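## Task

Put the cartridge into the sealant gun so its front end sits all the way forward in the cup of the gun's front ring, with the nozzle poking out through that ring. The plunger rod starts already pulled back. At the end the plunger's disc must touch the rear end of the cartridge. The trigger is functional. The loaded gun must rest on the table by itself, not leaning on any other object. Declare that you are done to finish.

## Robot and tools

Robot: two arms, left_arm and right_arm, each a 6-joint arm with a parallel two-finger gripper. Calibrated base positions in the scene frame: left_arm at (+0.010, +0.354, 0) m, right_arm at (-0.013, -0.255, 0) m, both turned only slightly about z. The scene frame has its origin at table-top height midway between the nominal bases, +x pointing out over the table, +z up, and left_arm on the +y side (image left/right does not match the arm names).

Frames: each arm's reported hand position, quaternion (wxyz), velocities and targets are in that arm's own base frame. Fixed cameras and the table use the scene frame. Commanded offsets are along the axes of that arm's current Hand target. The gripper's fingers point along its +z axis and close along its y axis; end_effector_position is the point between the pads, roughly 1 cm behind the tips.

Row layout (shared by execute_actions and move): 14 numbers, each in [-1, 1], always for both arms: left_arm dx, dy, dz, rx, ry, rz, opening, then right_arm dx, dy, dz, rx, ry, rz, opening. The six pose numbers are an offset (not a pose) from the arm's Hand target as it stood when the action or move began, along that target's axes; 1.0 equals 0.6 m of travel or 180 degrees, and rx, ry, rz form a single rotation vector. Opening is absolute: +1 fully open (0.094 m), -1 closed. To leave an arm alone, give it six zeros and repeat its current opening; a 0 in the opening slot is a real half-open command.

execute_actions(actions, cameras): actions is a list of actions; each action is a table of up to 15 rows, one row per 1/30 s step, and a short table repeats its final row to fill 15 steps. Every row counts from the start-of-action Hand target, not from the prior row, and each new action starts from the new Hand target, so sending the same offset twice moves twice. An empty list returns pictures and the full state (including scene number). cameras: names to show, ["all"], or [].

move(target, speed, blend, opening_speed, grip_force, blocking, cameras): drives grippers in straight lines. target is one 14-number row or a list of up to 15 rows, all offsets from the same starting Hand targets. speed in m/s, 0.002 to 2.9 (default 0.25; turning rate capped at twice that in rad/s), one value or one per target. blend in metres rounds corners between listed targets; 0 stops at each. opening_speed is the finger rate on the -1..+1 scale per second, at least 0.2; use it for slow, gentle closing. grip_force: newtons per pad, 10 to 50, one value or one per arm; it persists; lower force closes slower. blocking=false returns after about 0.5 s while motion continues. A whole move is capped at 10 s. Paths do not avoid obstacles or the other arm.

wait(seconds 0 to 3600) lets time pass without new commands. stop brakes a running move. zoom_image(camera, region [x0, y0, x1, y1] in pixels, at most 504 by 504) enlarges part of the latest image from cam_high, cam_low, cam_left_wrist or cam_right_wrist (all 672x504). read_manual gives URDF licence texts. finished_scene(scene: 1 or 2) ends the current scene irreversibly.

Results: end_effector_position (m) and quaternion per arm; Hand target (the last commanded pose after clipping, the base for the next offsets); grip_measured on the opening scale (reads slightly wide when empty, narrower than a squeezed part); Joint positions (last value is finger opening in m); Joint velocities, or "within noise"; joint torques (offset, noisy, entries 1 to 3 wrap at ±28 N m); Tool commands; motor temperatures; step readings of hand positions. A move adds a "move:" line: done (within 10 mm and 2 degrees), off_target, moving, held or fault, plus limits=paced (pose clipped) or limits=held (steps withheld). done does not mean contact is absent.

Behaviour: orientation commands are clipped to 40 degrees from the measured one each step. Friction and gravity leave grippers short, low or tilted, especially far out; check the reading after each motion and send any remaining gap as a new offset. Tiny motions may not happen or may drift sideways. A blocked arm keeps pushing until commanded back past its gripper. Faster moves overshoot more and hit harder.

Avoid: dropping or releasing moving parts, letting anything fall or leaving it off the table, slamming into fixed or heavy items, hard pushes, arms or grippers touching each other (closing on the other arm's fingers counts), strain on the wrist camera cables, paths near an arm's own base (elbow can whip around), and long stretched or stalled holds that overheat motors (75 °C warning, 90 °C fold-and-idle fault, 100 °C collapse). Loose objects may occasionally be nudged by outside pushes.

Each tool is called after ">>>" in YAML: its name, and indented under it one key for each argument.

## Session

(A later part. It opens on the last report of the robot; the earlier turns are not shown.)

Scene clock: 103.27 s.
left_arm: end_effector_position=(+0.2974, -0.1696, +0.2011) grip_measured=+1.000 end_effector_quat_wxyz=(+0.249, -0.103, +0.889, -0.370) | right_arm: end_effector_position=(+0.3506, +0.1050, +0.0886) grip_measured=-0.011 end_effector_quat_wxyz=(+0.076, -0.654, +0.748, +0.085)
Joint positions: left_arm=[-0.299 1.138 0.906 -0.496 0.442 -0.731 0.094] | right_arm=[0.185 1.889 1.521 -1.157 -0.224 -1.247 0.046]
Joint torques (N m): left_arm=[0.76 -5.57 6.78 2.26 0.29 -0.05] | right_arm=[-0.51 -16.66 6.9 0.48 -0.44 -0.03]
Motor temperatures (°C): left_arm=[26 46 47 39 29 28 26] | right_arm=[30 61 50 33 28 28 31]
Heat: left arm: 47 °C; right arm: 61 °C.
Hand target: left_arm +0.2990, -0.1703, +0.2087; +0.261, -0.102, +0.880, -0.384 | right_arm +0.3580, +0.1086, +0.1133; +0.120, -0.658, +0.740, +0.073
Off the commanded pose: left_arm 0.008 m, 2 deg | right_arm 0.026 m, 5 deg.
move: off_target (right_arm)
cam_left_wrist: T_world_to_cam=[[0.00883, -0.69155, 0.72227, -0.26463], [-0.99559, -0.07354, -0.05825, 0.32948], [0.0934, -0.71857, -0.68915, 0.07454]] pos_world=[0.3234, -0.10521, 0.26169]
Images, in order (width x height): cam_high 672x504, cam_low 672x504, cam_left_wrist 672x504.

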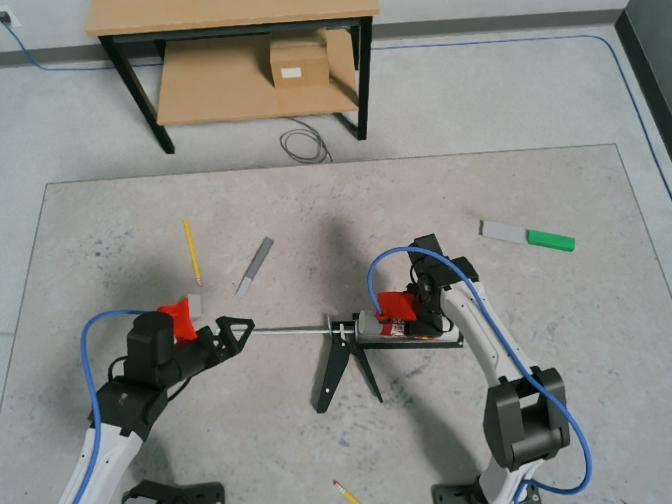

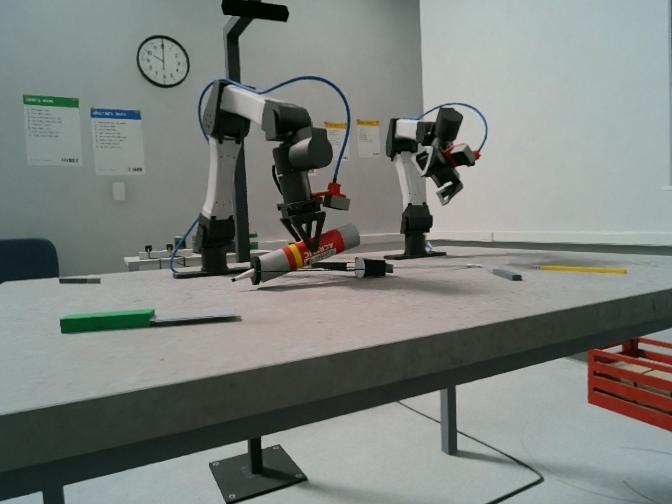

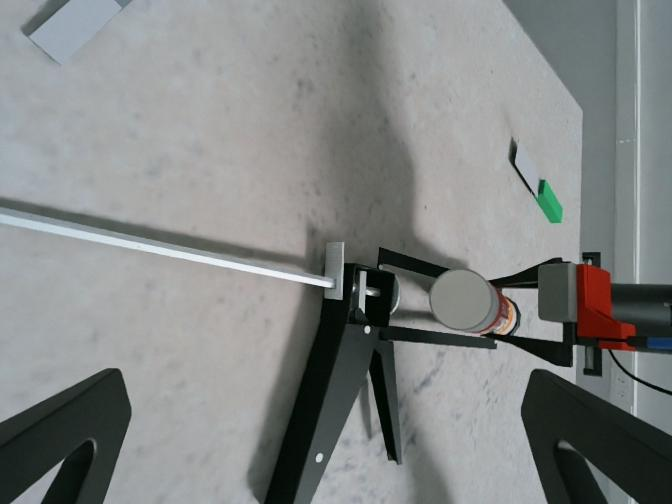

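>>> move:
  target: [0,0,0,0,0,0,1, -0.004,0,0.024,0,0.028,0,-0.07]
  speed: 0.05
  cameras: ["cam_low","cam_left_wrist","cam_high"]

>>> zoom_image:
  camera: "cam_low"
  region: [230, 240, 300, 300]

>>> zoom_image:
  camera: "cam_low"
  region: [220, 200, 400, 300]

>>> zoom_image:
  camera: "cam_left_wrist"
  region: [290, 220, 560, 400]

Scene clock: 105.43 s.
left_arm: end_effector_position=(+0.2974, -0.1696, +0.2011) grip_measured=+1.000 end_effector_quat_wxyz=(+0.249, -0.103, +0.889, -0.370) | right_arm: end_effector_position=(+0.3498, +0.1116, +0.0867) grip_measured=-0.011 end_effector_quat_wxyz=(+0.062, -0.661, +0.745, +0.059)
Joint positions: left_arm=[-0.299 1.138 0.906 -0.496 0.442 -0.731 0.094] | right_arm=[0.231 1.889 1.521 -1.148 -0.164 -1.215 0.046]
Joint torques (N m): left_arm=[0.85 -5.44 6.86 2.26 0.29 -0.04] | right_arm=[0.31 -13.05 7.91 0.51 -0.06 0.15]
Motor temperatures (°C): left_arm=[26 46 47 39 29 28 26] | right_arm=[30 60 50 33 28 28 32]
Heat: left arm: 47 °C; right arm: 60 °C.
Hand target: left_arm +0.2990, -0.1703, +0.2087; +0.261, -0.102, +0.880, -0.384 | right_arm +0.3595, +0.1148, +0.1002; +0.088, -0.661, +0.744, +0.044
Off the commanded pose: left_arm 0.008 m, 2 deg | right_arm 0.017 m, 3 deg.
move: off_target (right_arm)
cam_left_wrist: T_world_to_cam=[[0.00883, -0.69155, 0.72227, -0.26463], [-0.99559, -0.07354, -0.05825, 0.32948], [0.0934, -0.71857, -0.68915, 0.07454]] pos_world=[0.3234, -0.10521, 0.26169]
Images, in order (width x height): cam_high 672x504, cam_low 672x504, cam_left_wrist 672x504.

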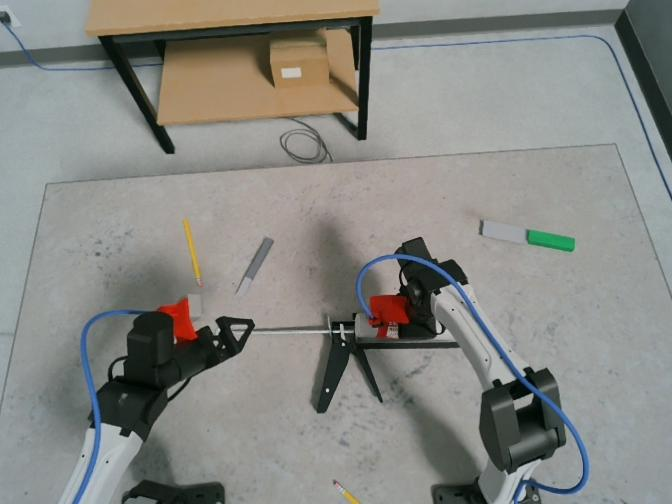

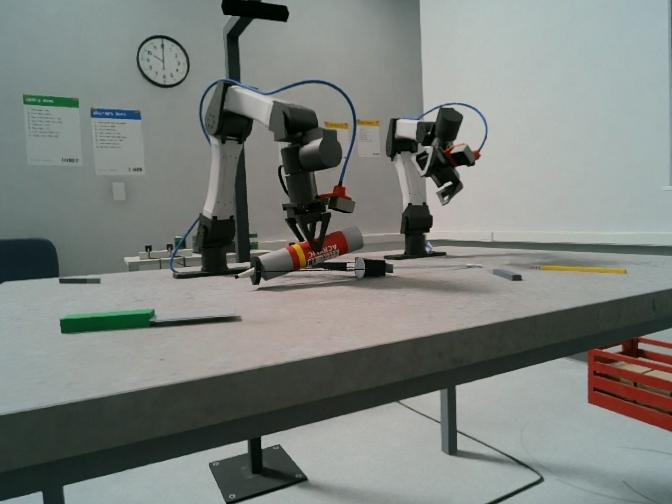

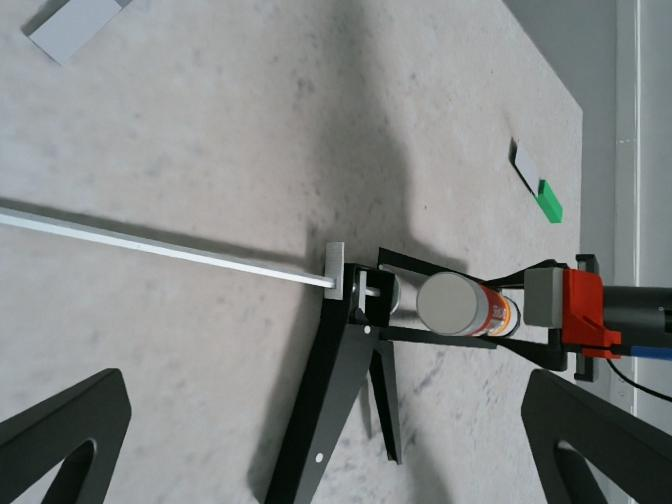

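Scaled by 7.200 from the camera's image (finer frame: 960x720).

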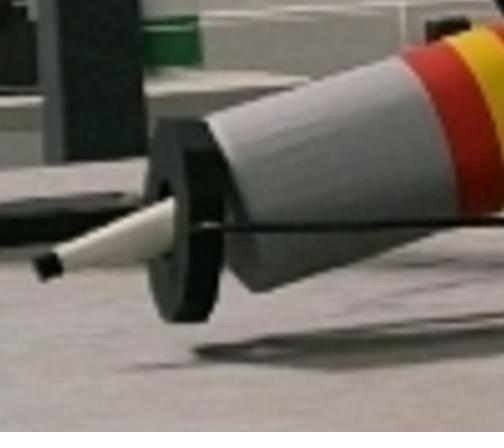

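Scaled by 2.800 from the camera's image (finer frame: 960x720).

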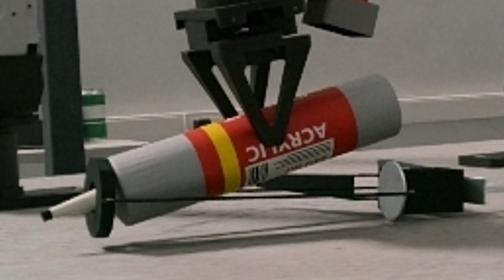

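Scaled by 1.867 from the camera's image (finer frame: 960x720).

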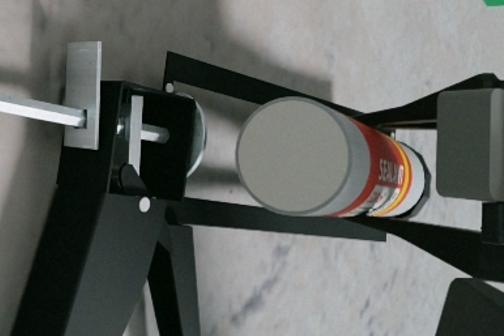

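>>> move:
  target: [0,0,0,0,0,0,1, 0.002,0,0.012,0,0.015,0,-0.07]
  speed: 0.05
  cameras: ["cam_low","cam_left_wrist"]

>>> zoom_image:
  camera: "cam_low"
  region: [230, 240, 300, 300]

>>> zoom_image:
  camera: "cam_left_wrist"
  region: [290, 220, 560, 400]

Scene clock: 106.63 s.
left_arm: end_effector_position=(+0.2974, -0.1696, +0.2011) grip_measured=+1.000 end_effector_quat_wxyz=(+0.249, -0.103, +0.889, -0.370) | right_arm: end_effector_position=(+0.3501, +0.1125, +0.0857) grip_measured=-0.011 end_effector_quat_wxyz=(+0.054, -0.662, +0.746, +0.042)
Joint positions: left_arm=[-0.299 1.138 0.906 -0.496 0.442 -0.731 0.094] | right_arm=[0.252 1.889 1.521 -1.145 -0.124 -1.196 0.046]
Joint torques (N m): left_arm=[0.75 -5.41 6.71 2.24 0.32 -0.06] | right_arm=[0.35 -11.15 8.12 0.5 0.05 0.16]
Motor temperatures (°C): left_arm=[26 46 47 39 29 28 26] | right_arm=[30 60 50 33 28 28 32]
Heat: left arm: 47 °C; right arm: 60 °C.
Hand target: left_arm +0.2990, -0.1703, +0.2087; +0.261, -0.102, +0.880, -0.384 | right_arm +0.3598, +0.1150, +0.0929; +0.070, -0.661, +0.746, +0.029
Off the commanded pose: left_arm 0.008 m, 2 deg | right_arm 0.012 m, 2 deg.
move: off_target (right_arm)
cam_left_wrist: T_world_to_cam=[[0.00883, -0.69155, 0.72227, -0.26463], [-0.99559, -0.07354, -0.05825, 0.32948], [0.0934, -0.71857, -0.68915, 0.07454]] pos_world=[0.3234, -0.10521, 0.26169]

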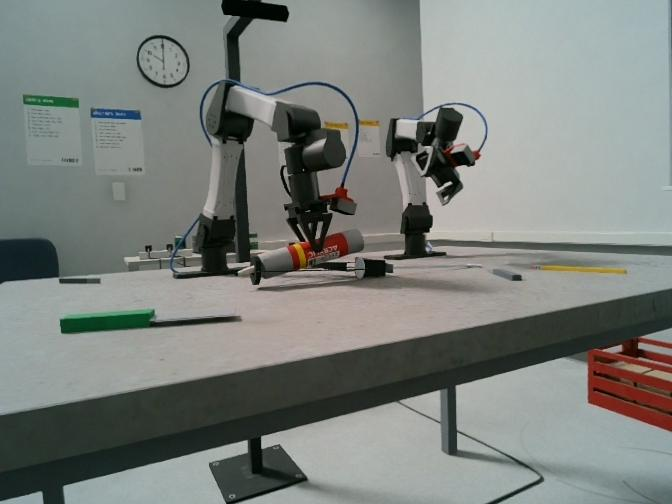

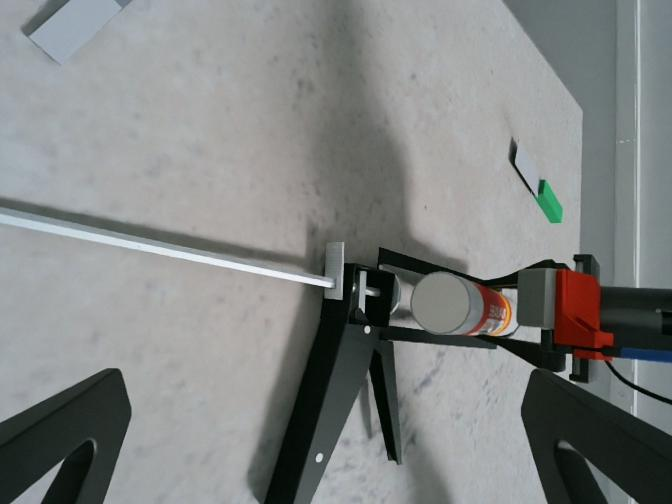

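Scaled by 7.200 from the camera's image (finer frame: 960x720).

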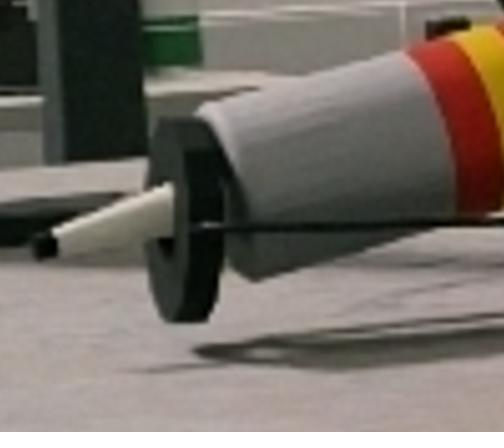

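Scaled by 1.867 from the camera's image (finer frame: 960x720).

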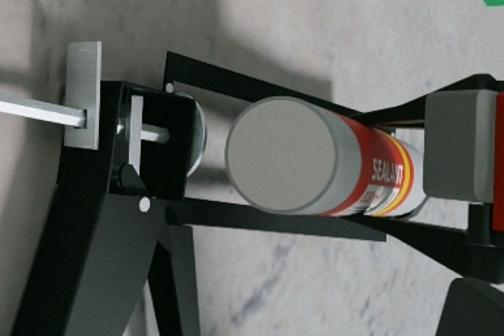

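>>> move:
  target: [0,0,0,0,0,0,1, 0.002,0,0.018,0,0,0,-0.07]
  speed: 0.05
  cameras: ["cam_low","cam_left_wrist"]

>>> zoom_image:
  camera: "cam_low"
  region: [230, 240, 300, 300]

>>> zoom_image:
  camera: "cam_left_wrist"
  region: [290, 220, 560, 400]

Scene clock: 107.50 s.
left_arm: end_effector_position=(+0.2974, -0.1696, +0.2011) grip_measured=+1.000 end_effector_quat_wxyz=(+0.249, -0.103, +0.889, -0.370) | right_arm: end_effector_position=(+0.3512, +0.1113, +0.0767) grip_measured=-0.011 end_effector_quat_wxyz=(+0.051, -0.661, +0.748, +0.039)
Joint positions: left_arm=[-0.299 1.138 0.906 -0.496 0.442 -0.731 0.094] | right_arm=[0.252 1.899 1.499 -1.115 -0.116 -1.193 0.046]
Joint torques (N m): left_arm=[1.03 -5.48 6.78 2.26 0.32 -0.03] | right_arm=[0.36 -11.37 7.19 0.61 -0.05 0.12]
Motor temperatures (°C): left_arm=[26 46 47 40 29 28 26] | right_arm=[30 60 50 33 28 27 32]
Heat: left arm: 47 °C; right arm: 60 °C.
Hand target: left_arm +0.2990, -0.1703, +0.2087; +0.261, -0.102, +0.880, -0.384 | right_arm +0.3604, +0.1152, +0.0820; +0.070, -0.661, +0.746, +0.029
Off the commanded pose: left_arm 0.008 m, 2 deg | right_arm 0.011 m, 2 deg.
move: off_target (right_arm)
cam_left_wrist: T_world_to_cam=[[0.00883, -0.69155, 0.72227, -0.26463], [-0.99559, -0.07354, -0.05825, 0.32948], [0.0934, -0.71857, -0.68915, 0.07454]] pos_world=[0.3234, -0.10521, 0.26169]

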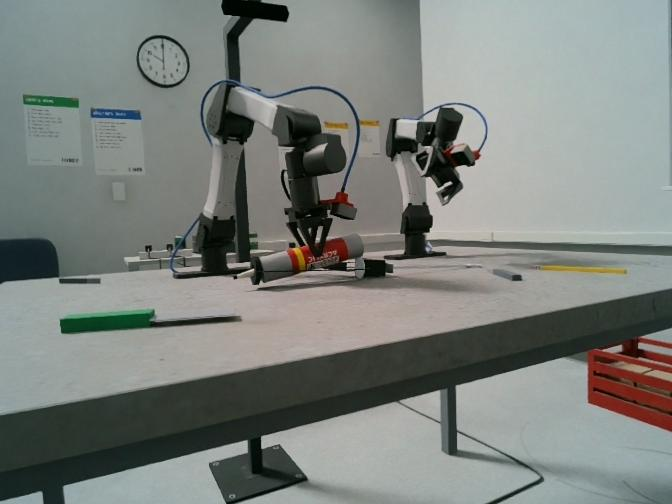

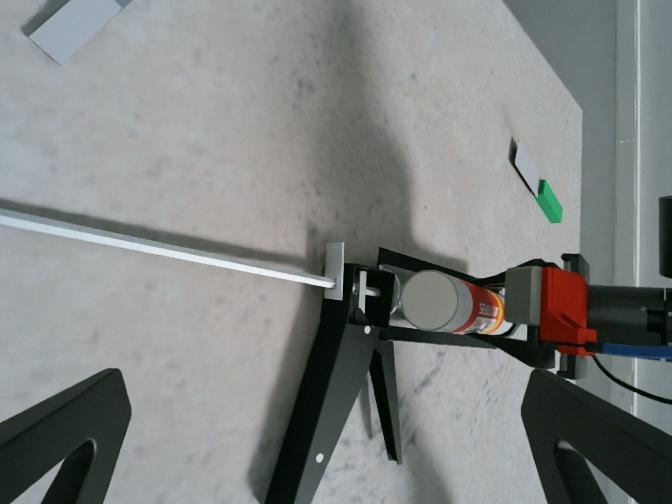

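Scaled by 7.200 from the camera's image (finer frame: 960x720).

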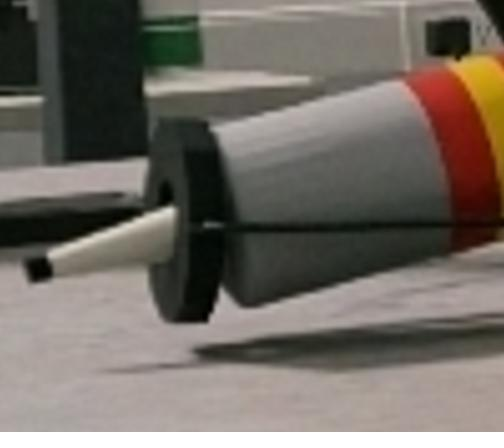

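Scaled by 1.867 from the camera's image (finer frame: 960x720).

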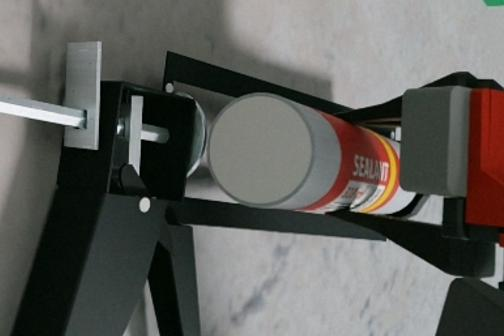

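>>> move:
  target: [0,0,0,0,0,0,1, 0.0105,0,0.003,0,0,0,-0.07]
  speed: 0.05
  cameras: ["cam_low","cam_left_wrist","cam_high"]

>>> zoom_image:
  camera: "cam_low"
  region: [230, 240, 300, 300]

>>> zoom_image:
  camera: "cam_left_wrist"
  region: [290, 220, 560, 400]

>>> zoom_image:
  camera: "cam_high"
  region: [320, 290, 480, 370]

Scene clock: 108.17 s.
left_arm: end_effector_position=(+0.2974, -0.1696, +0.2011) grip_measured=+1.000 end_effector_quat_wxyz=(+0.249, -0.103, +0.889, -0.370) | right_arm: end_effector_position=(+0.3509, +0.1095, +0.0733) grip_measured=-0.011 end_effector_quat_wxyz=(+0.050, -0.660, +0.749, +0.039)
Joint positions: left_arm=[-0.299 1.138 0.906 -0.496 0.442 -0.731 0.094] | right_arm=[0.248 1.899 1.486 -1.103 -0.116 -1.194 0.046]
Joint torques (N m): left_arm=[0.91 -5.53 6.79 2.25 0.28 -0.04] | right_arm=[-0.57 -11.92 6.65 0.57 -0.06 -0.02]
Motor temperatures (°C): left_arm=[26 46 47 40 29 28 26] | right_arm=[30 60 50 33 28 27 32]
Heat: left arm: 47 °C; right arm: 60 °C.
Hand target: left_arm +0.2990, -0.1703, +0.2087; +0.261, -0.102, +0.880, -0.384 | right_arm +0.3598, +0.1093, +0.0793; +0.070, -0.661, +0.746, +0.029
Off the commanded pose: left_arm 0.008 m, 2 deg | right_arm 0.011 m, 3 deg.
move: off_target (right_arm)
cam_left_wrist: T_world_to_cam=[[0.00883, -0.69155, 0.72227, -0.26463], [-0.99559, -0.07354, -0.05825, 0.32948], [0.0934, -0.71857, -0.68915, 0.07454]] pos_world=[0.3234, -0.10521, 0.26169]
Images, in order (width x height): cam_high 672x504, cam_low 672x504, cam_left_wrist 672x504.

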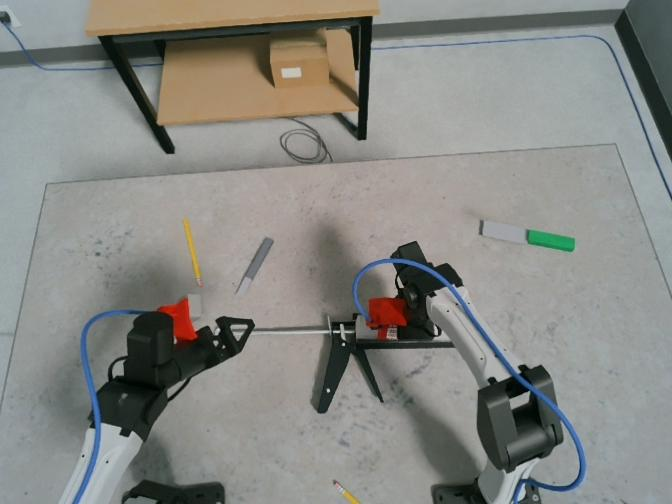

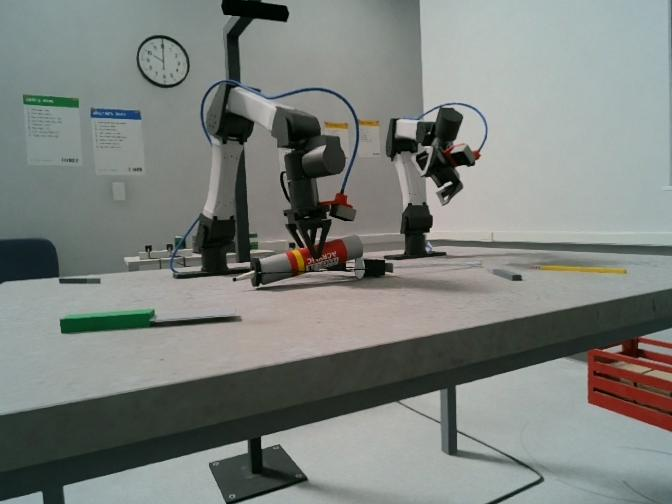

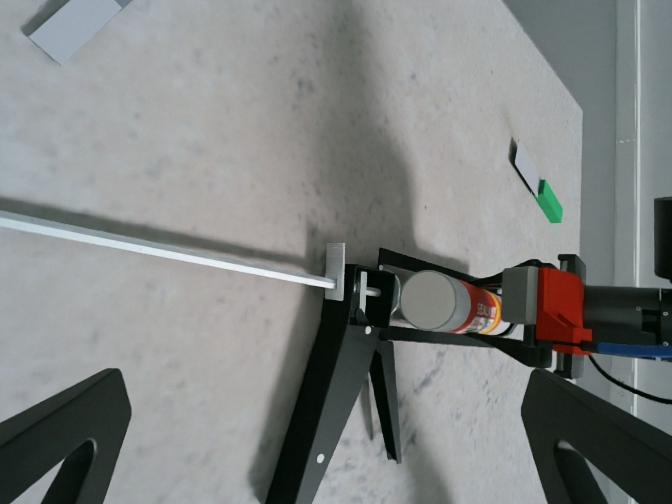

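Scaled by 7.200 from the camera's image (finer frame: 960x720).

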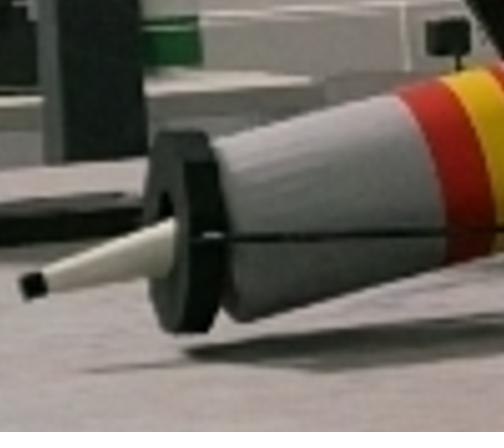

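Scaled by 1.867 from the camera's image (finer frame: 960x720).

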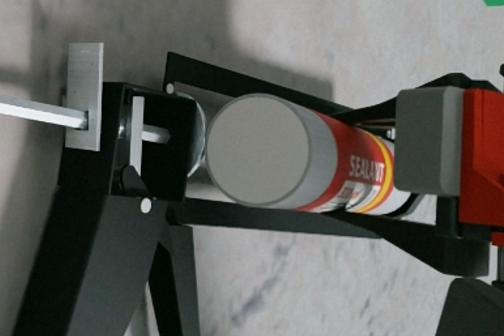

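Scaled by 3.150 from the camera's image (finer frame: 960x720).

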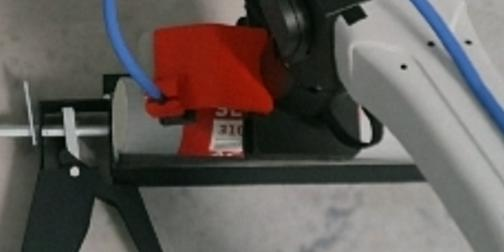

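>>> move:
  target: [0,0,0,0,0,0,1, -0.016,-0.002,-0.0385,0,-0.028,0,-0.07]
  speed: 0.06
  cameras: ["cam_low","cam_left_wrist"]

>>> zoom_image:
  camera: "cam_low"
  region: [230, 240, 300, 300]

>>> zoom_image:
  camera: "cam_left_wrist"
  region: [290, 220, 560, 400]

Scene clock: 110.33 s.
left_arm: end_effector_position=(+0.2974, -0.1696, +0.2011) grip_measured=+1.000 end_effector_quat_wxyz=(+0.249, -0.103, +0.889, -0.370) | right_arm: end_effector_position=(+0.3506, +0.1089, +0.0745) grip_measured=-0.011 end_effector_quat_wxyz=(+0.061, -0.658, +0.748, +0.060)
Joint positions: left_arm=[-0.299 1.138 0.906 -0.496 0.442 -0.731 0.094] | right_arm=[0.223 1.899 1.486 -1.107 -0.164 -1.215 0.046]
Joint torques (N m): left_arm=[0.77 -5.42 6.84 2.26 0.31 -0.04] | right_arm=[-0.47 -15.2 10.15 0.18 -0.52 -0.01]
Motor temperatures (°C): left_arm=[26 45 47 40 29 28 26] | right_arm=[30 59 50 33 28 27 32]
Heat: left arm: 47 °C; right arm: 59 °C.
Hand target: left_arm +0.2990, -0.1703, +0.2087; +0.261, -0.102, +0.880, -0.384 | right_arm +0.3606, +0.1154, +0.1035; +0.103, -0.660, +0.742, +0.058
Off the commanded pose: left_arm 0.008 m, 2 deg | right_arm 0.031 m, 5 deg.
move: off_target (right_arm)
cam_left_wrist: T_world_to_cam=[[0.00883, -0.69155, 0.72227, -0.26463], [-0.99559, -0.07354, -0.05825, 0.32948], [0.0934, -0.71857, -0.68915, 0.07454]] pos_world=[0.3234, -0.10521, 0.26169]

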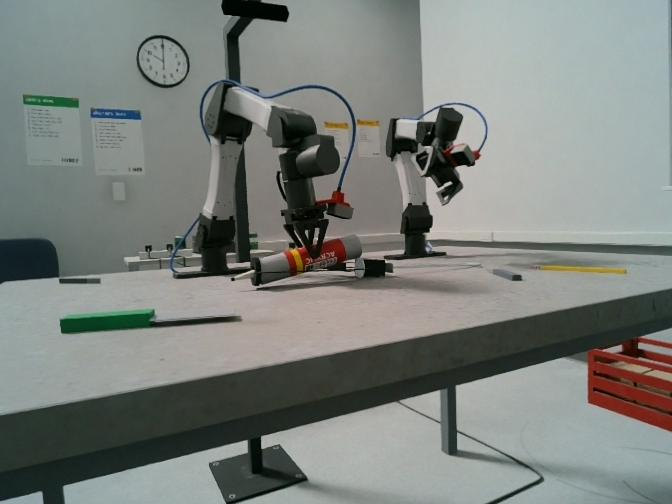

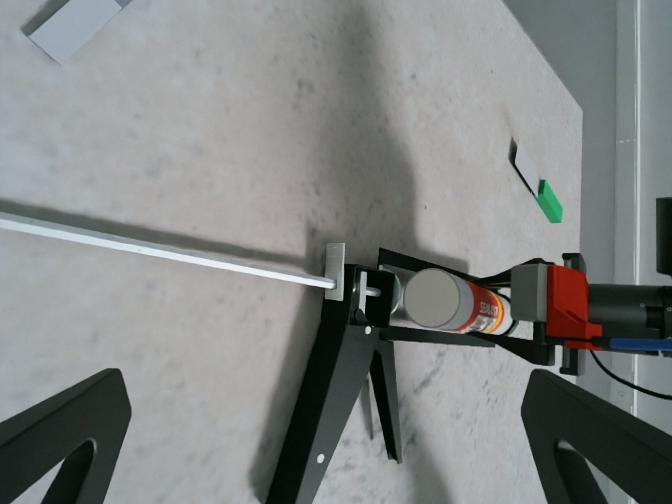

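Scaled by 7.200 from the camera's image (finer frame: 960x720).

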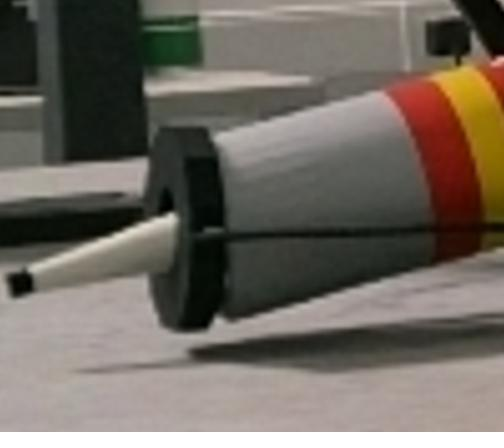

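Scaled by 1.867 from the camera's image (finer frame: 960x720).

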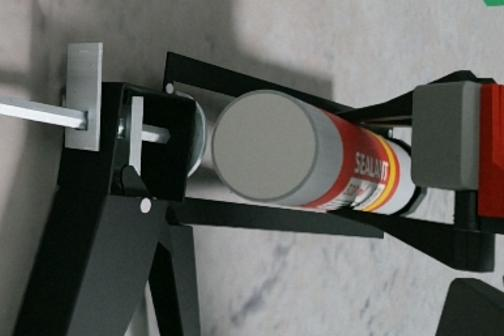

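>>> move:
  target: [0,0,0,0,0,0,1, 0.024,0,0.010,0,0,0,-0.07]
  speed: 0.05
  cameras: ["cam_low","cam_left_wrist","cam_high"]

>>> zoom_image:
  camera: "cam_low"
  region: [230, 240, 300, 300]

>>> zoom_image:
  camera: "cam_left_wrist"
  region: [290, 220, 560, 400]

>>> zoom_image:
  camera: "cam_high"
  region: [320, 290, 480, 370]

Scene clock: 111.43 s.
left_arm: end_effector_position=(+0.2974, -0.1696, +0.2011) grip_measured=+1.000 end_effector_quat_wxyz=(+0.249, -0.103, +0.889, -0.370) | right_arm: end_effector_position=(+0.3524, +0.1019, +0.0743) grip_measured=-0.011 end_effector_quat_wxyz=(+0.068, -0.658, +0.747, +0.068)
Joint positions: left_arm=[-0.299 1.138 0.906 -0.496 0.442 -0.731 0.094] | right_arm=[0.193 1.899 1.483 -1.105 -0.187 -1.247 0.046]
Joint torques (N m): left_arm=[0.73 -5.49 6.84 2.26 0.31 -0.05] | right_arm=[-0.8 -15.68 6.78 0.45 -0.32 -0.03]
Motor temperatures (°C): left_arm=[26 45 47 40 29 28 26] | right_arm=[30 60 50 33 28 27 32]
Heat: left arm: 47 °C; right arm: 60 °C.
Hand target: left_arm +0.2990, -0.1703, +0.2087; +0.261, -0.102, +0.880, -0.384 | right_arm +0.3594, +0.1028, +0.0944; +0.103, -0.660, +0.742, +0.058
Off the commanded pose: left_arm 0.008 m, 2 deg | right_arm 0.021 m, 4 deg.
move: off_target (right_arm)
cam_left_wrist: T_world_to_cam=[[0.00883, -0.69155, 0.72227, -0.26463], [-0.99559, -0.07354, -0.05825, 0.32948], [0.0934, -0.71857, -0.68915, 0.07454]] pos_world=[0.3234, -0.10521, 0.26169]
Images, in order (width x height): cam_high 672x504, cam_low 672x504, cam_left_wrist 672x504.

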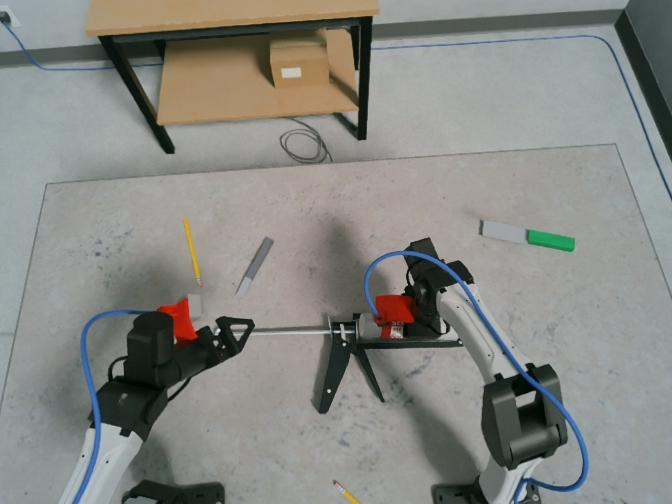

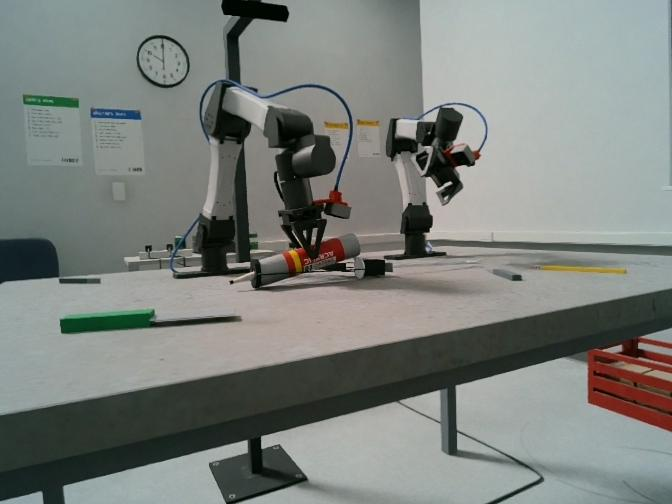

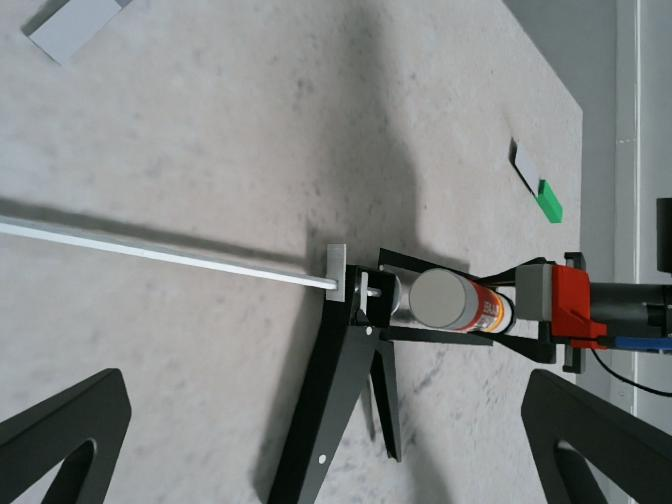

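Scaled by 7.200 from the camera's image (finer frame: 960x720).

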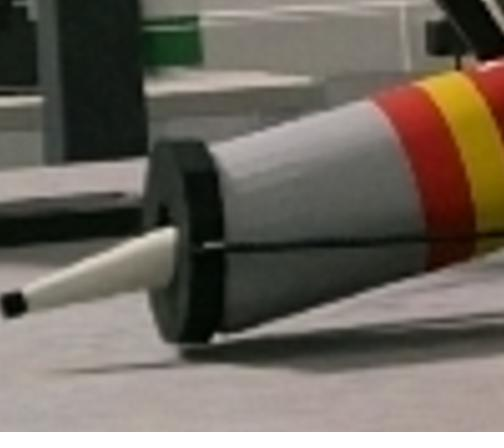

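Scaled by 1.867 from the camera's image (finer frame: 960x720).

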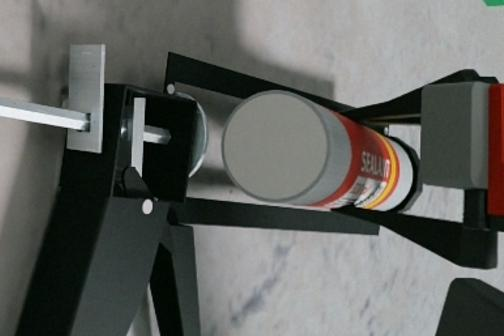

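Scaled by 3.150 from the camera's image (finer frame: 960x720).

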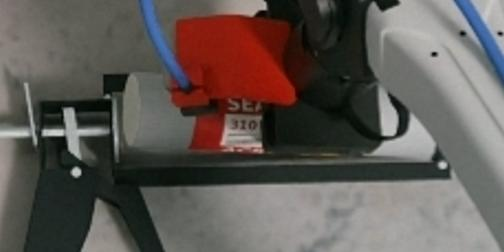

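>>> move:
  target: [0,0,0,0,0,0,1, 0.012,0,0.036,0,0.028,0,-0.07]
  speed: 0.05
  cameras: ["cam_low","cam_left_wrist"]

>>> zoom_image:
  camera: "cam_low"
  region: [230, 240, 300, 300]

>>> zoom_image:
  camera: "cam_left_wrist"
  region: [290, 220, 560, 400]

Scene clock: 113.23 s.
left_arm: end_effector_position=(+0.2974, -0.1696, +0.2011) grip_measured=+1.000 end_effector_quat_wxyz=(+0.249, -0.103, +0.889, -0.370) | right_arm: end_effector_position=(+0.3527, +0.1017, +0.0661) grip_measured=-0.011 end_effector_quat_wxyz=(+0.058, -0.663, +0.745, +0.045)
Joint positions: left_arm=[-0.299 1.138 0.906 -0.496 0.442 -0.731 0.094] | right_arm=[0.217 1.899 1.455 -1.069 -0.136 -1.234 0.046]
Joint torques (N m): left_arm=[0.87 -5.48 6.78 2.26 0.33 -0.05] | right_arm=[0.05 -11.88 6.71 0.53 0.13 0.12]
Motor temperatures (°C): left_arm=[26 45 47 40 29 28 26] | right_arm=[30 60 50 33 28 27 32]
Heat: left arm: 47 °C; right arm: 60 °C.
Hand target: left_arm +0.2990, -0.1703, +0.2087; +0.261, -0.102, +0.880, -0.384 | right_arm +0.3603, +0.1007, +0.0718; +0.070, -0.661, +0.746, +0.029
Off the commanded pose: left_arm 0.008 m, 2 deg | right_arm 0.009 m, 2 deg.
move: done
cam_left_wrist: T_world_to_cam=[[0.00883, -0.69155, 0.72227, -0.26463], [-0.99559, -0.07354, -0.05825, 0.32948], [0.0934, -0.71857, -0.68915, 0.07454]] pos_world=[0.3234, -0.10521, 0.26169]

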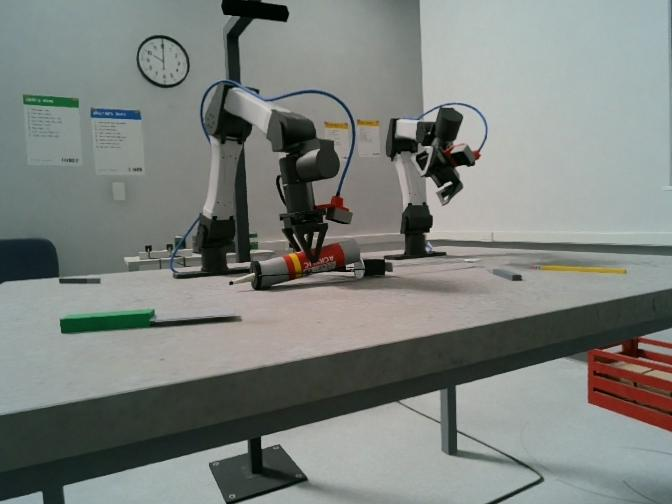

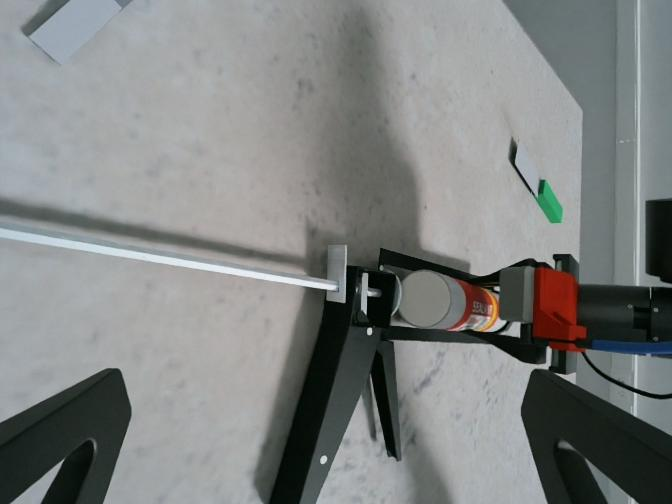

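Scaled by 7.200 from the camera's image (finer frame: 960x720).

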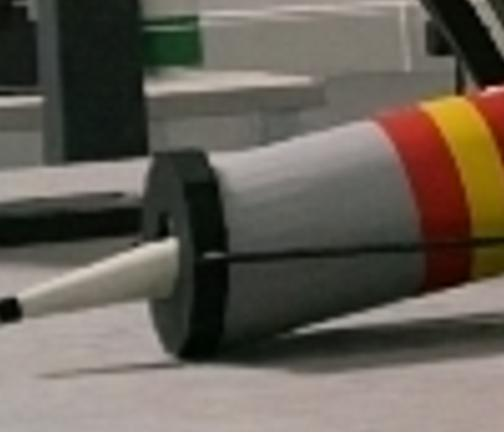

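Scaled by 1.867 from the camera's image (finer frame: 960x720).

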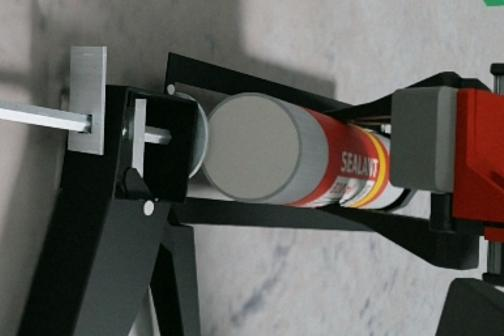

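>>> move:
  target: [0,0,0,0,0,0,1, 0.0045,0,0.015,0,0.023,0,-0.07]
  speed: 0.05
  cameras: ["cam_low","cam_left_wrist"]

>>> zoom_image:
  camera: "cam_low"
  region: [220, 210, 400, 310]

>>> zoom_image:
  camera: "cam_left_wrist"
  region: [290, 220, 560, 400]

Scene clock: 114.90 s.
left_arm: end_effector_position=(+0.2974, -0.1696, +0.2011) grip_measured=+1.000 end_effector_quat_wxyz=(+0.249, -0.103, +0.889, -0.370) | right_arm: end_effector_position=(+0.3527, +0.1014, +0.0593) grip_measured=-0.011 end_effector_quat_wxyz=(+0.037, -0.665, +0.746, +0.022)
Joint positions: left_arm=[-0.299 1.138 0.906 -0.496 0.442 -0.731 0.094] | right_arm=[0.246 1.916 1.455 -1.064 -0.073 -1.208 0.046]
Joint torques (N m): left_arm=[0.83 -5.48 6.78 2.27 0.3 -0.06] | right_arm=[0.05 -10.86 7.2 0.46 0.26 0.15]
Motor temperatures (°C): left_arm=[26 45 47 41 29 28 26] | right_arm=[30 59 50 33 28 27 32]
Heat: left arm: 47 °C; right arm: 59 °C.
Hand target: left_arm +0.2990, -0.1703, +0.2087; +0.261, -0.102, +0.880, -0.384 | right_arm +0.3606, +0.0992, +0.0625; +0.043, -0.662, +0.748, +0.005
Off the commanded pose: left_arm 0.008 m, 2 deg | right_arm 0.009 m, 2 deg.
move: done
cam_left_wrist: T_world_to_cam=[[0.00883, -0.69155, 0.72227, -0.26463], [-0.99559, -0.07354, -0.05825, 0.32948], [0.0934, -0.71857, -0.68915, 0.07454]] pos_world=[0.3234, -0.10521, 0.26169]

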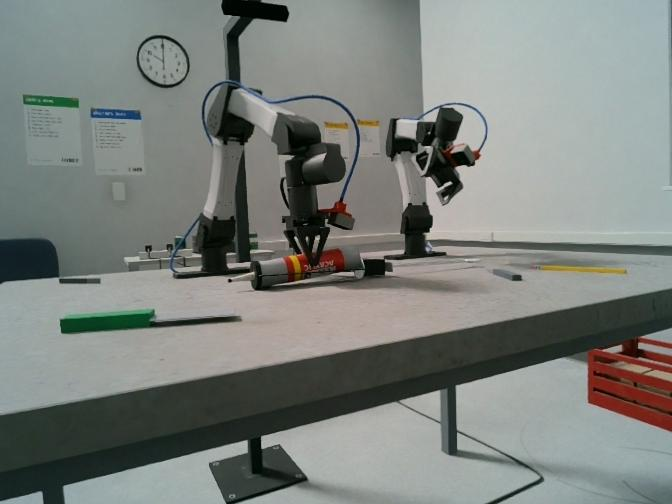

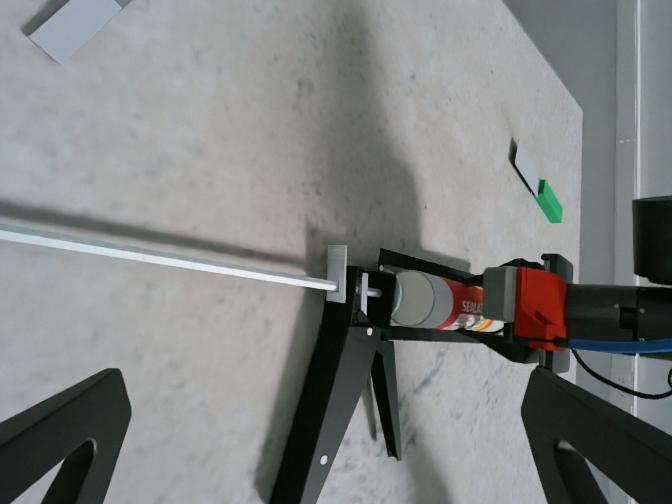

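Scaled by 2.800 from the camera's image (finer frame: 960x720).

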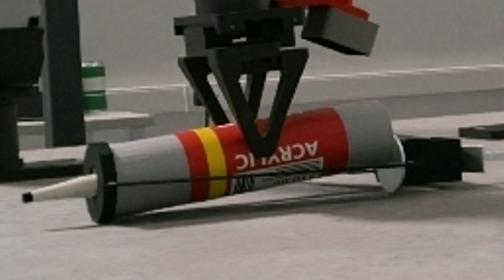

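Scaled by 1.867 from the camera's image (finer frame: 960x720).

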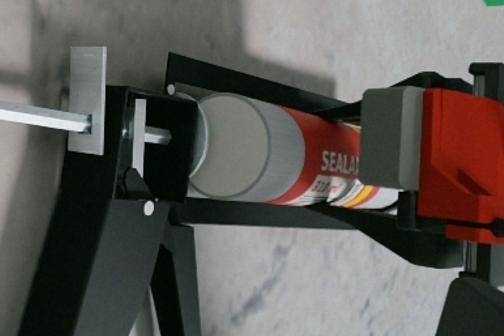

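>>> move:
  target: [0,0,0,0,0,0,1, 0.004,0,0.015,0,0.024,0,-0.07]
  speed: 0.05
  cameras: ["cam_low","cam_left_wrist","cam_high"]

>>> zoom_image:
  camera: "cam_low"
  region: [220, 210, 400, 310]

>>> zoom_image:
  camera: "cam_left_wrist"
  region: [290, 220, 560, 400]

>>> zoom_image:
  camera: "cam_high"
  region: [320, 290, 480, 370]

Scene clock: 116.20 s.
left_arm: end_effector_position=(+0.2974, -0.1696, +0.2012) grip_measured=+1.000 end_effector_quat_wxyz=(+0.249, -0.103, +0.889, -0.371) | right_arm: end_effector_position=(+0.3522, +0.1008, +0.0485) grip_measured=-0.011 end_effector_quat_wxyz=(+0.011, -0.666, +0.746, -0.002)
Joint positions: left_arm=[-0.299 1.138 0.906 -0.496 0.442 -0.731 0.094] | right_arm=[0.276 1.946 1.455 -1.058 -0.007 -1.181 0.046]
Joint torques (N m): left_arm=[1.01 -5.44 6.95 2.27 0.3 -0.05] | right_arm=[-0.08 -10.89 7.9 0.31 0.38 0.13]
Motor temperatures (°C): left_arm=[26 45 47 41 29 28 26] | right_arm=[30 59 50 33 28 27 32]
Heat: left arm: 47 °C; right arm: 59 °C.
Hand target: left_arm +0.2991, -0.1704, +0.2087; +0.261, -0.102, +0.880, -0.384 | right_arm +0.3609, +0.0976, +0.0535; +0.015, -0.662, +0.749, -0.020
Off the commanded pose: left_arm 0.008 m, 2 deg | right_arm 0.010 m, 2 deg.
move: done
cam_left_wrist: T_world_to_cam=[[0.00853, -0.69152, 0.72231, -0.26461], [-0.99557, -0.07349, -0.0586, 0.32967], [0.0936, -0.71861, -0.68908, 0.07451]] pos_world=[0.3235, -0.10521, 0.26179]
Images, in order (width x height): cam_high 672x504, cam_low 672x504, cam_left_wrist 672x504.

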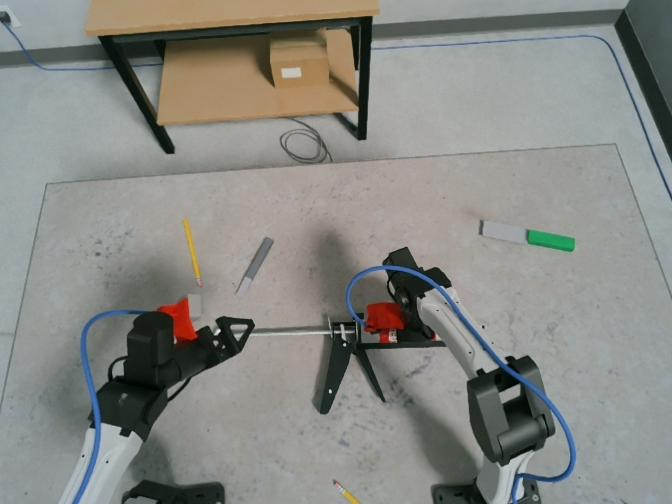

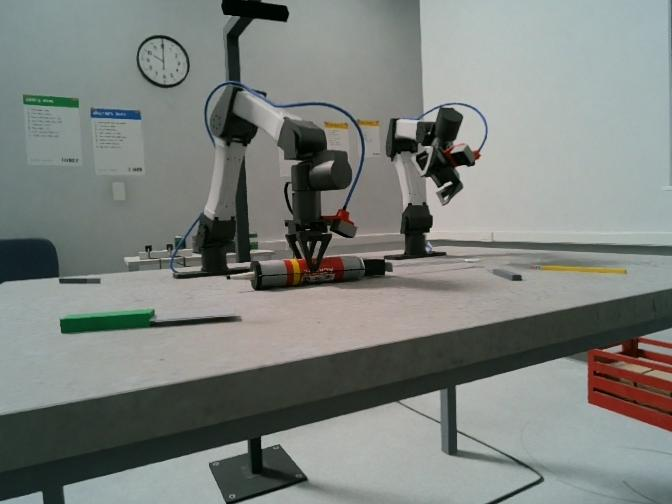

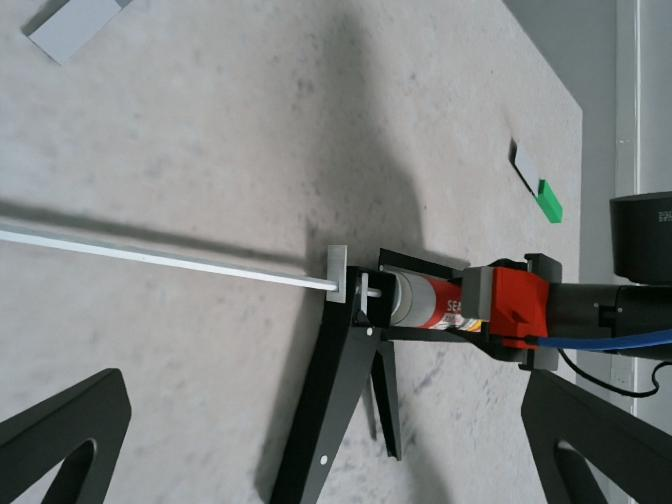

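Scaled by 2.800 from the camera's image (finer frame: 960x720).

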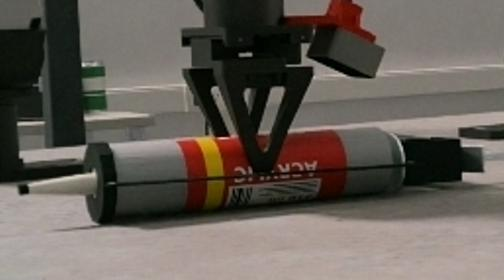

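Scaled by 1.867 from the camera's image (finer frame: 960x720).

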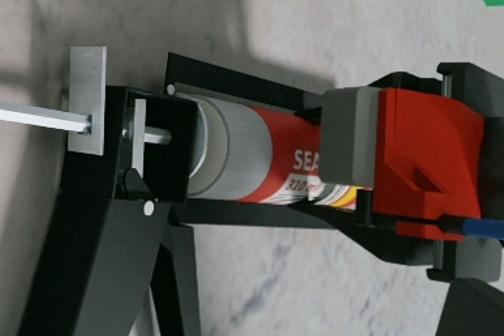

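Scaled by 3.150 from the camera's image (finer frame: 960x720).

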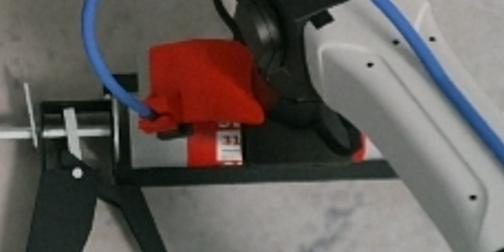

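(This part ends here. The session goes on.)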